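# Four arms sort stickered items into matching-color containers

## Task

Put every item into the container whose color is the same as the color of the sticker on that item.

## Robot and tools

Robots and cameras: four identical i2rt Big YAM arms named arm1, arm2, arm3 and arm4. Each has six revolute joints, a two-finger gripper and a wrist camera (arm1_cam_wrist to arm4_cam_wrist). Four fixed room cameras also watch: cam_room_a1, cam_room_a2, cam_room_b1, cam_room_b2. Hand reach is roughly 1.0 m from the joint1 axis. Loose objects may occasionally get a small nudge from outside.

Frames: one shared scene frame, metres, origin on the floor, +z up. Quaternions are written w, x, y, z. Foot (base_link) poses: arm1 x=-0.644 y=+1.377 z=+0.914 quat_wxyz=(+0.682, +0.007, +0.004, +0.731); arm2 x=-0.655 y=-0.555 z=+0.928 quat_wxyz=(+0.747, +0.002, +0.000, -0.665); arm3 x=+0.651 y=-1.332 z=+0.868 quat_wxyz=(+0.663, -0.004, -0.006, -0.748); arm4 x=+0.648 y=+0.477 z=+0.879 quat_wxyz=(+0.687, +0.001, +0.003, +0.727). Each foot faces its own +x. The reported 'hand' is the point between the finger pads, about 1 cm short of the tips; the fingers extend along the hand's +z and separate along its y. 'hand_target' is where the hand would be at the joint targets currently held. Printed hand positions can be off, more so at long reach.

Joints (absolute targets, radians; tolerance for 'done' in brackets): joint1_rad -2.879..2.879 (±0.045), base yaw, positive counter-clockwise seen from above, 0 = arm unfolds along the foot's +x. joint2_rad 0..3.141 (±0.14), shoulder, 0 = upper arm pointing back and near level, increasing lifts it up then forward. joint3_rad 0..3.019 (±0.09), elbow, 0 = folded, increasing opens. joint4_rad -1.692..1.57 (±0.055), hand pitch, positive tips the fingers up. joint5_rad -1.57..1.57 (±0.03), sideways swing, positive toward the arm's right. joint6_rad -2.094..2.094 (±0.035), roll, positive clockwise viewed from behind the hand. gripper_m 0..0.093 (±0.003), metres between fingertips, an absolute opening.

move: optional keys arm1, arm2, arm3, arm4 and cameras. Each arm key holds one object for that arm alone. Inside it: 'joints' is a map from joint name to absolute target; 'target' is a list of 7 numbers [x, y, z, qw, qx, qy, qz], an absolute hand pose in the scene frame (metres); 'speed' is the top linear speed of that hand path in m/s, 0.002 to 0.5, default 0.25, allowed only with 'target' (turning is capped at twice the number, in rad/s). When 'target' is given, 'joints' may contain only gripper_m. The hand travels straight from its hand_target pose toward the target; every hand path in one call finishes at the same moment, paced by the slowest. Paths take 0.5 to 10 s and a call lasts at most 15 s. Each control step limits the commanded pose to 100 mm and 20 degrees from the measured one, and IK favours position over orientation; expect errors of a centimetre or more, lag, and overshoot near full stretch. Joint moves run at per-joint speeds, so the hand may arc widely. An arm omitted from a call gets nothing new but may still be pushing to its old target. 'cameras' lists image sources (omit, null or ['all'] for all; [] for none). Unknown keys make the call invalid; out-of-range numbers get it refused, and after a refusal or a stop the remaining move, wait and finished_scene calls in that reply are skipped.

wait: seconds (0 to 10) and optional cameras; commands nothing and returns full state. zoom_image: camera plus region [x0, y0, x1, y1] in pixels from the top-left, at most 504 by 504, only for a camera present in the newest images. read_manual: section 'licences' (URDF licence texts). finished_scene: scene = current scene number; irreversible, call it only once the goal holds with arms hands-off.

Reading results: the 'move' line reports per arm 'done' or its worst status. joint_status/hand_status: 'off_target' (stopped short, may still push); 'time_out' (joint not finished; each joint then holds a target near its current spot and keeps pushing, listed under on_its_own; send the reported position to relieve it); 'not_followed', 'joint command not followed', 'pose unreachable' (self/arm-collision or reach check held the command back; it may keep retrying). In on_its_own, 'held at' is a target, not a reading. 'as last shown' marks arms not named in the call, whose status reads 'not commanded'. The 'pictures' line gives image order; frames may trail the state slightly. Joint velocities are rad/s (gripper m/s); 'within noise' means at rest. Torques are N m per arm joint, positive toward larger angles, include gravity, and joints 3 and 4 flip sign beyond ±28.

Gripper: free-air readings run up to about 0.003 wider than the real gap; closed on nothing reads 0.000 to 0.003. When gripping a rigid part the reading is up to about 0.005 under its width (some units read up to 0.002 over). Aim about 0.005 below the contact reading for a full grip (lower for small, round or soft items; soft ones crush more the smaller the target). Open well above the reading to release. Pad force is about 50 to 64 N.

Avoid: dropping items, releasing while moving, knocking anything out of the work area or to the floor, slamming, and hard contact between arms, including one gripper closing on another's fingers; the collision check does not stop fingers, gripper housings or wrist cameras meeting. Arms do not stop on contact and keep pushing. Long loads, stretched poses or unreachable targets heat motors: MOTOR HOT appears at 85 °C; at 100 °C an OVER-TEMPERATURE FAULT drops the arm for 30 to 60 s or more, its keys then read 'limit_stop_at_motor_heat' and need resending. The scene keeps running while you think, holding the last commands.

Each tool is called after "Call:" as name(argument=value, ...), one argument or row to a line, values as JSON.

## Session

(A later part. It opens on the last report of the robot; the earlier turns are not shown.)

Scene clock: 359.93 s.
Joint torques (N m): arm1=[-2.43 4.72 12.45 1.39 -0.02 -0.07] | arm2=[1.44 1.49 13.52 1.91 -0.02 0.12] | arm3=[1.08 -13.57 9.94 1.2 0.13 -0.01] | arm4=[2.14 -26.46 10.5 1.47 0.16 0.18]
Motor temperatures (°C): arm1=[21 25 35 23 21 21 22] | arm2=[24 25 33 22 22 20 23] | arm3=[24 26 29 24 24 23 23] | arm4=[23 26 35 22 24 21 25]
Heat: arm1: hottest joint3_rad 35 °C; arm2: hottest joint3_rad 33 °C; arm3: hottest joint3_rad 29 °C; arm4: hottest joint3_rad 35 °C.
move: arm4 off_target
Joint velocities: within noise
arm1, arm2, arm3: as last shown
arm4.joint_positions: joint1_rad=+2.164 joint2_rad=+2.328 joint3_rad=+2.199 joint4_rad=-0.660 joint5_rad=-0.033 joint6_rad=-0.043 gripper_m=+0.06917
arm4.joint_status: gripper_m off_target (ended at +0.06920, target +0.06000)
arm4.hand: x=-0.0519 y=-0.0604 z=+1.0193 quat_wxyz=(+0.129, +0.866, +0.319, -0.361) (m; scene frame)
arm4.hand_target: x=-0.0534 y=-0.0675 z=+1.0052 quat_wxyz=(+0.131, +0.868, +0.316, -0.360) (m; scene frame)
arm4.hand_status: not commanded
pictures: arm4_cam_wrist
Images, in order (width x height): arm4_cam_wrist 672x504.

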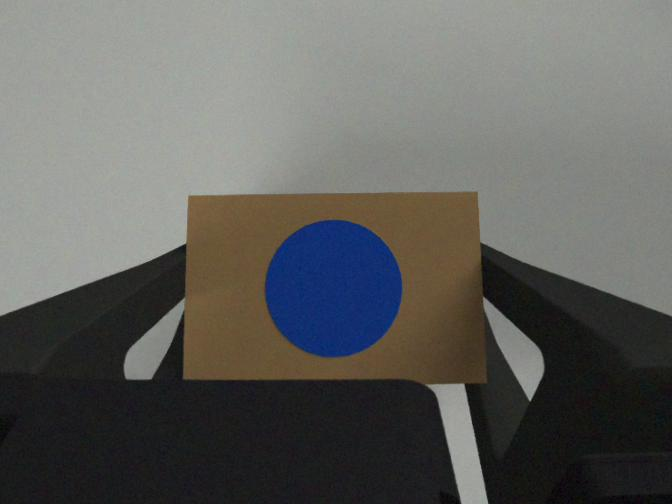

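Call:
move(
  arm4={"target":[-0.02,-0.035,1.14,0.131,0.869,0.316,-0.36]},
  cameras=[],
)

Call:
move(
  arm4={"target":[0.38,0.295,1.17,0.131,0.869,0.316,-0.36]},
  cameras=["arm4_cam_wrist"],
)

Call:
move(
  arm4={"joints":{"joint2_rad":0.7,"joint3_rad":1.4,"joint4_rad":-1.4,"joint5_rad":0,"joint6_rad":0}},
  cameras=[],
)

Call:
move(
  arm4={"joints":{"joint1_rad":-1.8}},
  cameras=["arm4_cam_wrist"],
)

Call:
move(
  arm4={"target":[1.15,0.395,0.85,0.389,0.080,0.917,-0.034]},
  cameras=["arm4_cam_wrist","cam_room_a2"],
)

Call:
zoom_image(
  camera="cam_room_a2",
  region=[220, 220, 400, 380],
)

Scene clock: 370.83 s.
Joint torques (N m): arm1=[-3.14 3.84 12.59 1.48 -0.06 -0.05] | arm2=[1.49 1.49 13.52 1.95 -0.01 0.14] | arm3=[1.2 -13.63 9.94 1.2 0.13 -0.01] | arm4=[0.62 -25.17 11.29 0.83 -0.02 0.13]
Motor temperatures (°C): arm1=[21 25 35 23 21 21 22] | arm2=[24 25 33 22 22 20 23] | arm3=[24 26 29 23 24 23 23] | arm4=[23 27 36 22 24 21 26]
Heat: arm1: hottest joint3_rad 35 °C; arm2: hottest joint3_rad 33 °C; arm3: hottest joint3_rad 29 °C; arm4: hottest joint3_rad 36 °C.
move: arm4 done
Joint velocities: within noise
arm1, arm2, arm3: as last shown
arm4.joint_positions: joint1_rad=+2.164 joint2_rad=+2.147 joint3_rad=+2.197 joint4_rad=-0.843 joint5_rad=-0.033 joint6_rad=-0.043 gripper_m=+0.06917
arm4.joint_status: not commanded
arm4.hand: x=-0.0161 y=-0.0332 z=+1.1390 quat_wxyz=(+0.128, +0.867, +0.320, -0.360) (m; scene frame)
arm4.hand_target: x=-0.0199 y=-0.0349 z=+1.1399 quat_wxyz=(+0.131, +0.868, +0.316, -0.360) (m; scene frame)
arm4.hand_status: done (0.004 m and 0.5 deg from the pose sent, 0.128 m and 0.6 deg at the start)
pictures: none
No camera images: "cameras" was empty.

Scene clock: 373.60 s.
Joint torques (N m): arm1=[-2.26 4.13 12.36 1.43 -0.06 -0.06] | arm2=[1.55 1.38 13.49 1.95 -0.02 0.13] | arm3=[1.14 -13.68 9.95 1.13 0.13 -0.01] | arm4=[0.32 -1.85 9.51 0.81 -0.08 -0.08]
Motor temperatures (°C): arm1=[21 25 35 23 21 21 22] | arm2=[24 25 33 22 22 20 23] | arm3=[24 26 29 23 24 23 23] | arm4=[23 26 36 22 24 21 26]
Heat: arm1: hottest joint3_rad 35 °C; arm2: hottest joint3_rad 33 °C; arm3: hottest joint3_rad 29 °C; arm4: hottest joint3_rad 36 °C.
move: arm4 done
Joint velocities: within noise
arm1, arm2, arm3: as last shown
arm4.joint_positions: joint1_rad=+2.063 joint2_rad=+0.688 joint3_rad=+0.798 joint4_rad=-0.890 joint5_rad=-0.107 joint6_rad=-0.097 gripper_m=+0.06917
arm4.joint_status: not commanded
arm4.hand: x=+0.3803 y=+0.2929 z=+1.1739 quat_wxyz=(+0.135, +0.866, +0.312, -0.366) (m; scene frame)
arm4.hand_target: x=+0.3800 y=+0.2950 z=+1.1701 quat_wxyz=(+0.131, +0.868, +0.316, -0.360) (m; scene frame)
arm4.hand_status: done (0.004 m and 1.0 deg from the pose sent, 0.515 m and 0.6 deg at the start)
pictures: arm4_cam_wrist
Images, in order (width x height): arm4_cam_wrist 672x504.

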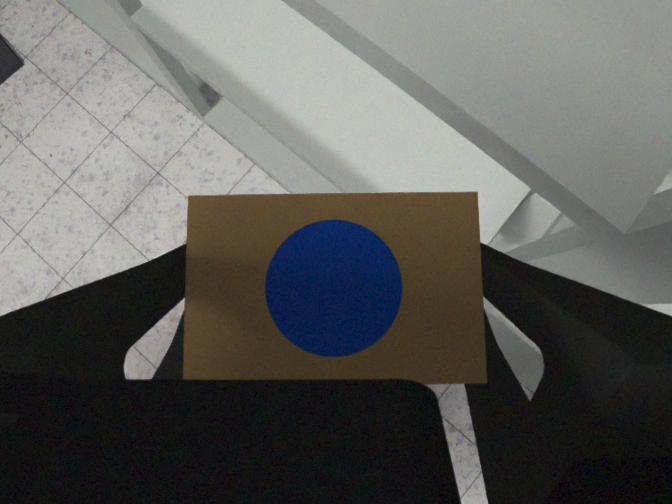

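Scene clock: 374.93 s.
Joint torques (N m): arm1=[-2.14 4.31 12.34 1.51 -0.05 -0.03] | arm2=[1.49 1.44 13.48 1.94 -0.02 0.13] | arm3=[1.26 -13.63 9.94 1.14 0.13 -0.01] | arm4=[0.21 0.26 10.4 0.96 0.2 0.17]
Motor temperatures (°C): arm1=[21 25 35 23 21 21 22] | arm2=[24 25 33 22 22 20 23] | arm3=[24 26 29 23 24 23 23] | arm4=[23 26 36 22 24 21 26]
Heat: arm1: hottest joint3_rad 35 °C; arm2: hottest joint3_rad 33 °C; arm3: hottest joint3_rad 29 °C; arm4: hottest joint3_rad 36 °C.
move: arm4 done
Joint velocities: within noise
arm1, arm2, arm3: as last shown
arm4.joint_positions: joint1_rad=+2.063 joint2_rad=+0.696 joint3_rad=+1.365 joint4_rad=-1.390 joint5_rad=-0.003 joint6_rad=-0.014 gripper_m=+0.06917
arm4.joint_status: all done
arm4.hand: x=+0.4292 y=+0.3438 z=+1.3805 quat_wxyz=(+0.111, +0.874, +0.253, -0.399) (m; scene frame)
arm4.hand_target: x=+0.4306 y=+0.3476 z=+1.3947 quat_wxyz=(+0.114, +0.873, +0.242, -0.409) (m; scene frame)
arm4.hand_status: not commanded
pictures: none
No camera images: "cameras" was empty.

Scene clock: 377.53 s.
Joint torques (N m): arm1=[-2.32 4.54 12.59 1.4 -0.04 -0.07] | arm2=[1.49 1.49 13.52 1.95 -0.03 0.14] | arm3=[1.26 -13.63 9.92 1.18 0.13 -0.01] | arm4=[0.44 -0.38 10.44 0.83 0.01 0.16]
Motor temperatures (°C): arm1=[21 25 35 23 21 21 22] | arm2=[24 25 34 22 22 20 23] | arm3=[24 26 29 23 24 23 23] | arm4=[23 26 36 22 24 21 26]
Heat: arm1: hottest joint3_rad 35 °C; arm2: hottest joint3_rad 34 °C; arm3: hottest joint3_rad 29 °C; arm4: hottest joint3_rad 36 °C.
move: arm4 done
Joint velocities: within noise
arm1, arm2: as last shown
arm3.joint_positions: joint1_rad=+1.569 joint2_rad=+1.316 joint3_rad=+1.294 joint4_rad=-0.900 joint5_rad=-0.003 joint6_rad=-0.004 gripper_m=+0.09402
arm3.joint_status: not commanded
arm3.hand: x=+1.1693 y=-1.3911 z=+1.1790 quat_wxyz=(-0.319, -0.053, -0.946, +0.025) (m; scene frame)
arm3.hand_target: x=+1.1675 y=-1.3908 z=+1.1900 quat_wxyz=(-0.330, -0.055, -0.942, +0.026) (m; scene frame)
arm3.hand_status: not commanded
arm4.joint_positions: joint1_rad=-1.796 joint2_rad=+0.703 joint3_rad=+1.365 joint4_rad=-1.390 joint5_rad=+0.003 joint6_rad=-0.011 gripper_m=+0.06929
arm4.joint_status: all done
arm4.hand: x=+0.9079 y=+0.4342 z=+1.3764 quat_wxyz=(-0.405, -0.072, -0.911, +0.040) (m; scene frame)
arm4.hand_target: x=+0.9025 y=+0.4346 z=+1.3921 quat_wxyz=(-0.418, -0.078, -0.904, +0.038) (m; scene frame)
arm4.hand_status: not commanded
pictures: arm4_cam_wrist
Images, in order (width x height): arm4_cam_wrist 672x504.

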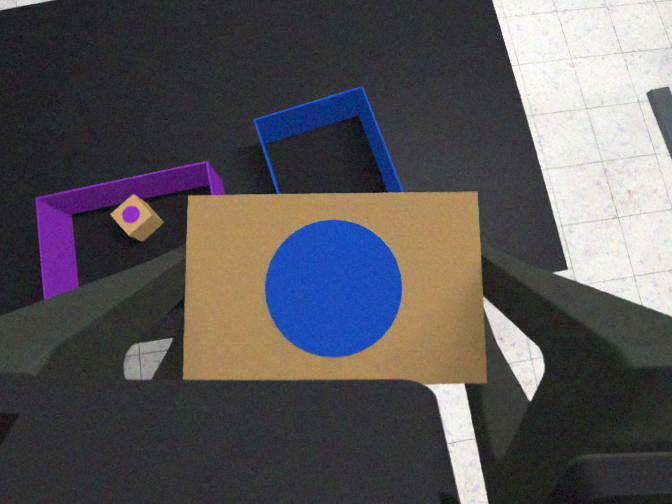

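Scene clock: 380.67 s.
Joint torques (N m): arm1=[-2.43 4.19 12.55 1.4 -0.06 -0.04] | arm2=[1.49 1.44 13.52 1.94 -0.02 0.14] | arm3=[1.2 -13.57 9.92 1.18 0.14 0] | arm4=[1.26 -13.86 6.61 1.68 0.19 0.21]
Motor temperatures (°C): arm1=[21 25 35 23 21 21 22] | arm2=[24 25 34 22 22 20 23] | arm3=[24 26 30 23 24 23 23] | arm4=[23 26 36 22 24 21 26]
Heat: arm1: hottest joint3_rad 35 °C; arm2: hottest joint3_rad 34 °C; arm3: hottest joint3_rad 30 °C; arm4: hottest joint3_rad 36 °C.
move: arm4 off_target
Joint velocities: within noise
arm1, arm2, arm3: as last shown
arm4.joint_positions: joint1_rad=-1.795 joint2_rad=+1.772 joint3_rad=+0.622 joint4_rad=+0.338 joint5_rad=+0.005 joint6_rad=+0.000 gripper_m=+0.06929
arm4.joint_status: not commanded
arm4.hand: x=+1.1297 y=+0.3943 z=+0.8377 quat_wxyz=(-0.366, -0.078, -0.926, +0.035) (m; scene frame)
arm4.hand_target: x=+1.1491 y=+0.3952 z=+0.8504 quat_wxyz=(-0.389, -0.080, -0.917, +0.034) (m; scene frame)
arm4.hand_status: off_target (0.024 m and 2.8 deg from the pose sent, 0.581 m and 2.3 deg at the start)
pictures: arm4_cam_wrist, cam_room_a2
Images, in order (width x height): arm4_cam_wrist 672x504, cam_room_a2 672x504.

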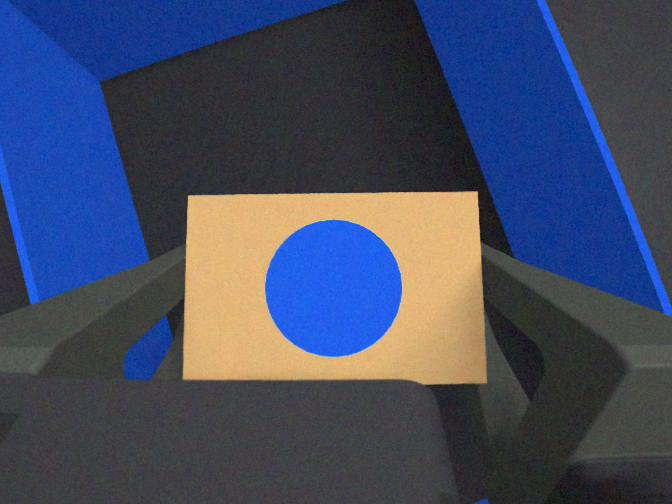

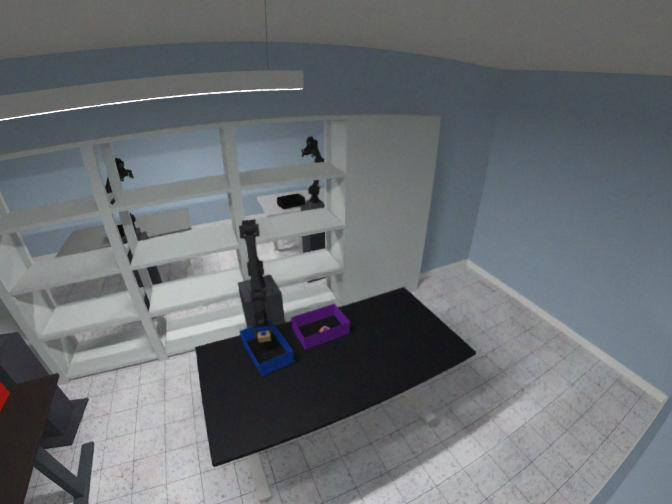

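Scaled by 2.800.

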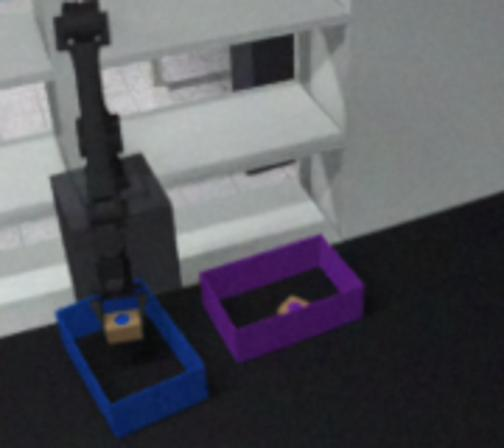

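Call:
move(
  arm4={"target":[1.20,0.398,0.77,0.389,0.080,0.917,-0.034]},
  cameras=["arm4_cam_wrist"],
)

Call:
move(
  arm4={"target":[1.20,0.398,0.74,0.389,0.080,0.917,-0.034],"speed":0.1},
  cameras=["arm4_cam_wrist"],
)

Call:
move(
  arm4={"target":[1.197,0.398,0.727,0.389,0.080,0.917,-0.034],"speed":0.1},
  cameras=["arm4_cam_wrist"],
)

Scene clock: 387.13 s.
Joint torques (N m): arm1=[-3.19 4.48 12.49 1.4 -0.07 -0.09] | arm2=[1.49 1.55 13.49 1.91 -0.02 0.13] | arm3=[1.08 -13.57 9.95 1.14 0.13 0] | arm4=[0.73 -16.56 5.08 1.81 0.23 0.18]
Motor temperatures (°C): arm1=[21 24 35 23 21 21 22] | arm2=[24 25 34 22 22 20 23] | arm3=[24 26 30 23 24 23 23] | arm4=[23 26 35 22 24 21 26]
Heat: arm1: hottest joint3_rad 35 °C; arm2: hottest joint3_rad 34 °C; arm3: hottest joint3_rad 30 °C; arm4: hottest joint3_rad 35 °C.
move: arm4 off_target
Joint velocities: within noise
arm1.joint_positions: joint1_rad=-2.287 joint2_rad=+0.595 joint3_rad=+1.363 joint4_rad=-1.189 joint5_rad=-0.013 joint6_rad=+0.005 gripper_m=+0.09296
arm1.joint_status: not commanded
arm1.hand: x=-0.4382 y=+1.2291 z=+1.4744 quat_wxyz=(-0.511, -0.265, -0.800, +0.168) (m; scene frame)
arm1.hand_target: x=-0.4434 y=+1.2305 z=+1.4893 quat_wxyz=(-0.518, -0.264, -0.795, +0.175) (m; scene frame)
arm1.hand_status: not commanded
arm2.joint_positions: joint1_rad=+2.144 joint2_rad=+0.594 joint3_rad=+1.356 joint4_rad=-1.185 joint5_rad=+0.002 joint6_rad=-0.006 gripper_m=+0.09292
arm2.joint_status: not commanded
arm2.hand: x=-0.4655 y=-0.4008 z=+1.4904 quat_wxyz=(-0.513, +0.285, -0.789, -0.182) (m; scene frame)
arm2.hand_target: x=-0.4719 y=-0.4030 z=+1.5076 quat_wxyz=(-0.521, +0.284, -0.782, -0.190) (m; scene frame)
arm2.hand_status: not commanded
arm3: as last shown
arm4.joint_positions: joint1_rad=-1.766 joint2_rad=+2.076 joint3_rad=+0.790 joint4_rad=+0.481 joint5_rad=+0.023 joint6_rad=+0.018 gripper_m=+0.06929
arm4.joint_status: not commanded
arm4.hand: x=+1.1837 y=+0.3976 z=+0.7618 quat_wxyz=(-0.370, -0.076, -0.925, +0.035) (m; scene frame)
arm4.hand_target: x=+1.1995 y=+0.3982 z=+0.7704 quat_wxyz=(-0.389, -0.080, -0.917, +0.034) (m; scene frame)
arm4.hand_status: off_target (0.018 m and 2.4 deg from the pose sent, 0.098 m and 2.8 deg at the start)
pictures: arm4_cam_wrist
Images, in order (width x height): arm4_cam_wrist 672x504.

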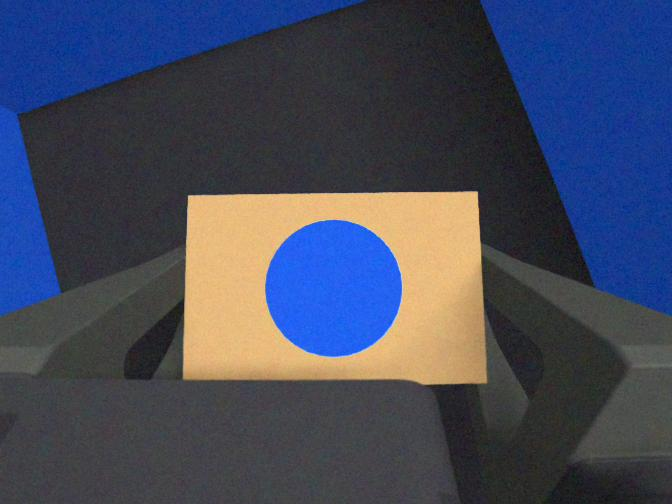

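Scene clock: 388.10 s.
Joint torques (N m): arm1=[-2.73 4.66 12.52 1.42 -0.06 -0.09] | arm2=[1.55 1.49 13.48 1.92 -0.02 0.14] | arm3=[1.14 -13.74 9.95 1.14 0.13 0] | arm4=[1.14 -15.21 4.62 1.78 0.21 0.16]
Motor temperatures (°C): arm1=[21 24 35 23 21 21 22] | arm2=[24 25 34 22 22 20 23] | arm3=[24 26 30 23 24 23 23] | arm4=[23 26 35 22 24 21 26]
Heat: arm1: hottest joint3_rad 35 °C; arm2: hottest joint3_rad 34 °C; arm3: hottest joint3_rad 30 °C; arm4: hottest joint3_rad 35 °C.
move: arm4 off_target
Joint velocities: within noise
arm1, arm2, arm3: as last shown
arm4.joint_positions: joint1_rad=-1.766 joint2_rad=+2.146 joint3_rad=+0.811 joint4_rad=+0.552 joint5_rad=+0.023 joint6_rad=+0.021 gripper_m=+0.06929
arm4.joint_status: not commanded
arm4.hand: x=+1.1894 y=+0.3967 z=+0.7430 quat_wxyz=(-0.380, -0.077, -0.921, +0.035) (m; scene frame)
arm4.hand_target: x=+1.1995 y=+0.3982 z=+0.7401 quat_wxyz=(-0.389, -0.080, -0.917, +0.034) (m; scene frame)
arm4.hand_status: off_target (0.011 m and 1.2 deg from the pose sent, 0.027 m and 2.4 deg at the start)
pictures: arm4_cam_wrist
Images, in order (width x height): arm4_cam_wrist 672x504.

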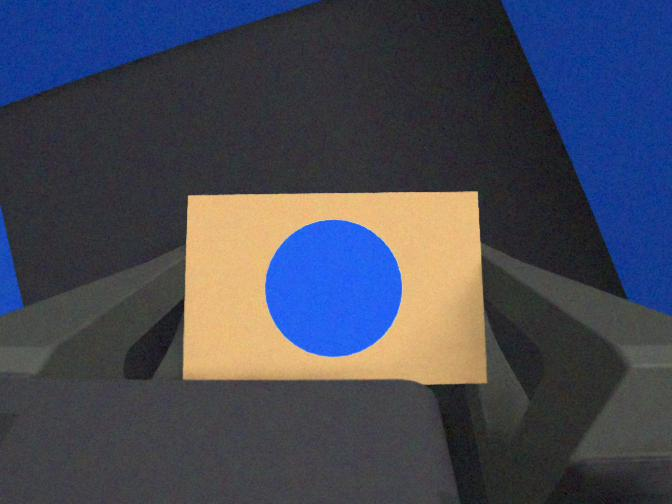

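Scene clock: 389.07 s.
Joint torques (N m): arm1=[-2.55 4.07 12.59 1.52 -0.04 -0.03] | arm2=[1.61 1.49 13.5 1.92 -0.02 0.13] | arm3=[1.2 -13.63 9.91 1.16 0.13 0] | arm4=[1.08 -13.8 4.22 1.61 0.23 0.16]
Motor temperatures (°C): arm1=[21 24 35 23 21 21 22] | arm2=[24 25 34 22 22 20 23] | arm3=[24 26 30 23 24 23 23] | arm4=[23 26 35 22 24 21 26]
Heat: arm1: hottest joint3_rad 35 °C; arm2: hottest joint3_rad 34 °C; arm3: hottest joint3_rad 30 °C; arm4: hottest joint3_rad 35 °C.
move: arm4 off_target
Joint velocities: within noise
arm1, arm2, arm3: as last shown
arm4.joint_positions: joint1_rad=-1.766 joint2_rad=+2.163 joint3_rad=+0.817 joint4_rad=+0.594 joint5_rad=+0.023 joint6_rad=+0.021 gripper_m=+0.06929
arm4.joint_status: not commanded
arm4.hand: x=+1.1958 y=+0.3958 z=+0.7433 quat_wxyz=(-0.395, -0.077, -0.915, +0.036) (m; scene frame)
arm4.hand_target: x=+1.1962 y=+0.3982 z=+0.7274 quat_wxyz=(-0.389, -0.080, -0.917, +0.034) (m; scene frame)
arm4.hand_status: off_target (0.017 m and 0.8 deg from the pose sent, 0.018 m and 1.2 deg at the start)
pictures: arm4_cam_wrist
Images, in order (width x height): arm4_cam_wrist 672x504.

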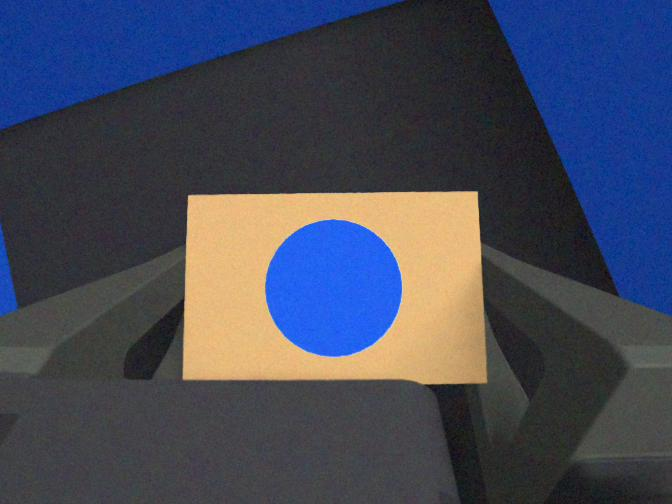

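Call:
move(
  arm4={"target":[1.195,0.397,0.740,0.389,0.080,0.917,-0.034],"joints":{"gripper_m":0.093},"speed":0.1},
  cameras=[],
)

Call:
move(
  arm4={"target":[1.16,0.40,0.95,0.389,0.080,0.917,-0.034]},
  cameras=["arm4_cam_wrist","cam_room_a2"],
)

Call:
zoom_image(
  camera="cam_room_a2",
  region=[220, 220, 400, 380],
)

Call:
finished_scene(
  scene=1,
)

Scene clock: 395.47 s.
Joint torques (N m): arm1=[-2.32 4.01 12.62 1.33 -0.08 0] | arm2=[1.55 1.49 13.5 1.95 -0.02 0.14] | arm3=[1.2 -13.51 9.94 1.17 0.13 -0.01] | arm4=[0.85 -17.03 3.18 0.73 0.11 0.07]
Motor temperatures (°C): arm1=[21 24 35 23 21 21 22] | arm2=[24 25 34 22 22 20 23] | arm3=[24 26 30 23 24 23 23] | arm4=[23 26 34 22 24 21 26]
Heat: arm1: hottest joint3_rad 35 °C; arm2: hottest joint3_rad 34 °C; arm3: hottest joint3_rad 30 °C; arm4: hottest joint3_rad 34 °C.
move: arm4 done
Joint velocities: within noise
arm1, arm2, arm3: as last shown
arm4.joint_positions: joint1_rad=-1.766 joint2_rad=+2.167 joint3_rad=+0.817 joint4_rad=+0.594 joint5_rad=+0.023 joint6_rad=+0.021 gripper_m=+0.09291
arm4.joint_status: all done
arm4.hand: x=+1.1946 y=+0.3959 z=+0.7409 quat_wxyz=(-0.393, -0.077, -0.916, +0.036) (m; scene frame)
arm4.hand_target: x=+1.1949 y=+0.3971 z=+0.7399 quat_wxyz=(-0.389, -0.080, -0.917, +0.034) (m; scene frame)
arm4.hand_status: done (0.001 m and 0.6 deg from the pose sent, 0.004 m and 0.8 deg at the start)
pictures: none
No camera images: "cameras" was empty.

Scene clock: 396.97 s.
Joint torques (N m): arm1=[-2.02 4.37 12.45 1.43 -0.03 -0.06] | arm2=[1.49 1.38 13.52 1.92 -0.02 0.14] | arm3=[1.14 -13.45 9.94 1.16 0.15 -0.01] | arm4=[0.32 -11.87 7.45 0.69 -0.05 0.09]
Motor temperatures (°C): arm1=[21 24 35 23 21 21 22] | arm2=[24 25 34 22 22 20 23] | arm3=[24 26 30 23 24 23 23] | arm4=[23 26 34 22 24 21 26]
Heat: arm1: hottest joint3_rad 35 °C; arm2: hottest joint3_rad 34 °C; arm3: hottest joint3_rad 30 °C; arm4: hottest joint3_rad 34 °C.
move: arm4 done
Joint velocities: within noise
arm1, arm2, arm3: as last shown
arm4.joint_positions: joint1_rad=-1.766 joint2_rad=+1.507 joint3_rad=+0.728 joint4_rad=+0.029 joint5_rad=+0.023 joint6_rad=+0.021 gripper_m=+0.09291
arm4.joint_status: not commanded
arm4.hand: x=+1.1600 y=+0.4017 z=+0.9538 quat_wxyz=(-0.396, -0.077, -0.914, +0.036) (m; scene frame)
arm4.hand_target: x=+1.1600 y=+0.4000 z=+0.9501 quat_wxyz=(-0.389, -0.080, -0.917, +0.034) (m; scene frame)
arm4.hand_status: done (0.004 m and 0.9 deg from the pose sent, 0.212 m and 0.6 deg at the start)
pictures: arm4_cam_wrist, cam_room_a2
Images, in order (width x height): arm4_cam_wrist 672x504, cam_room_a2 672x504.

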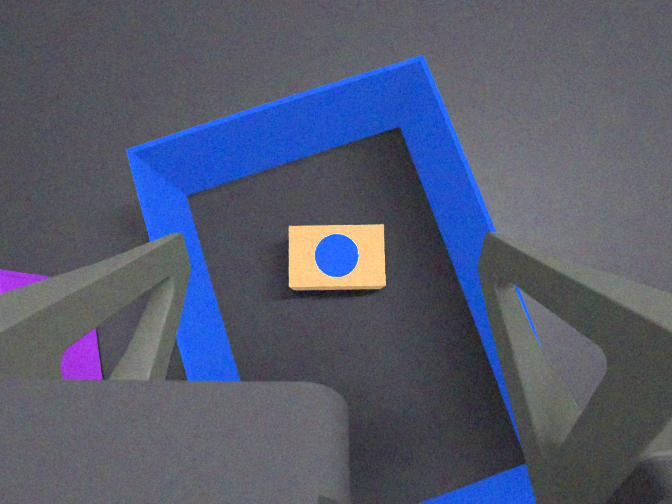

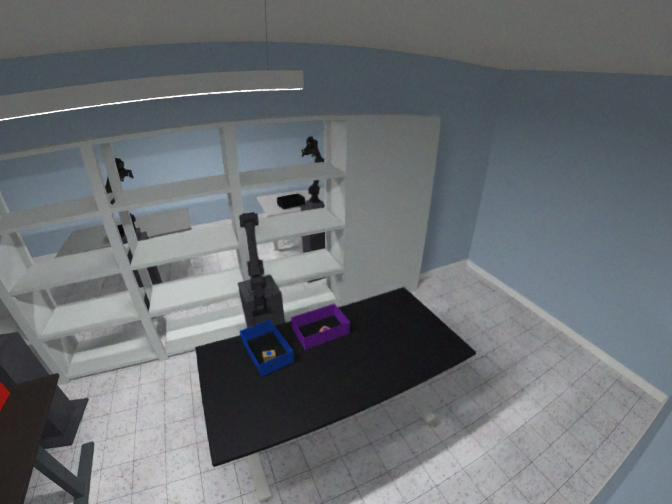

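Scaled by 2.800.

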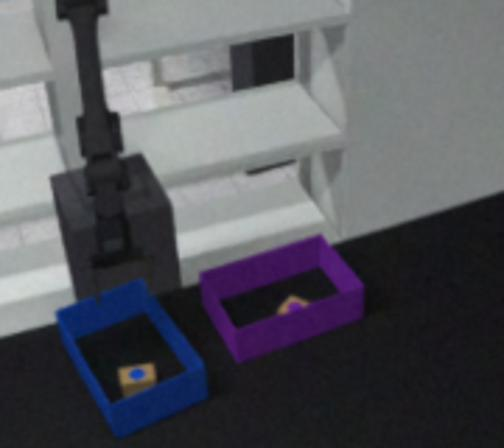

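The scene is finished: the task was done.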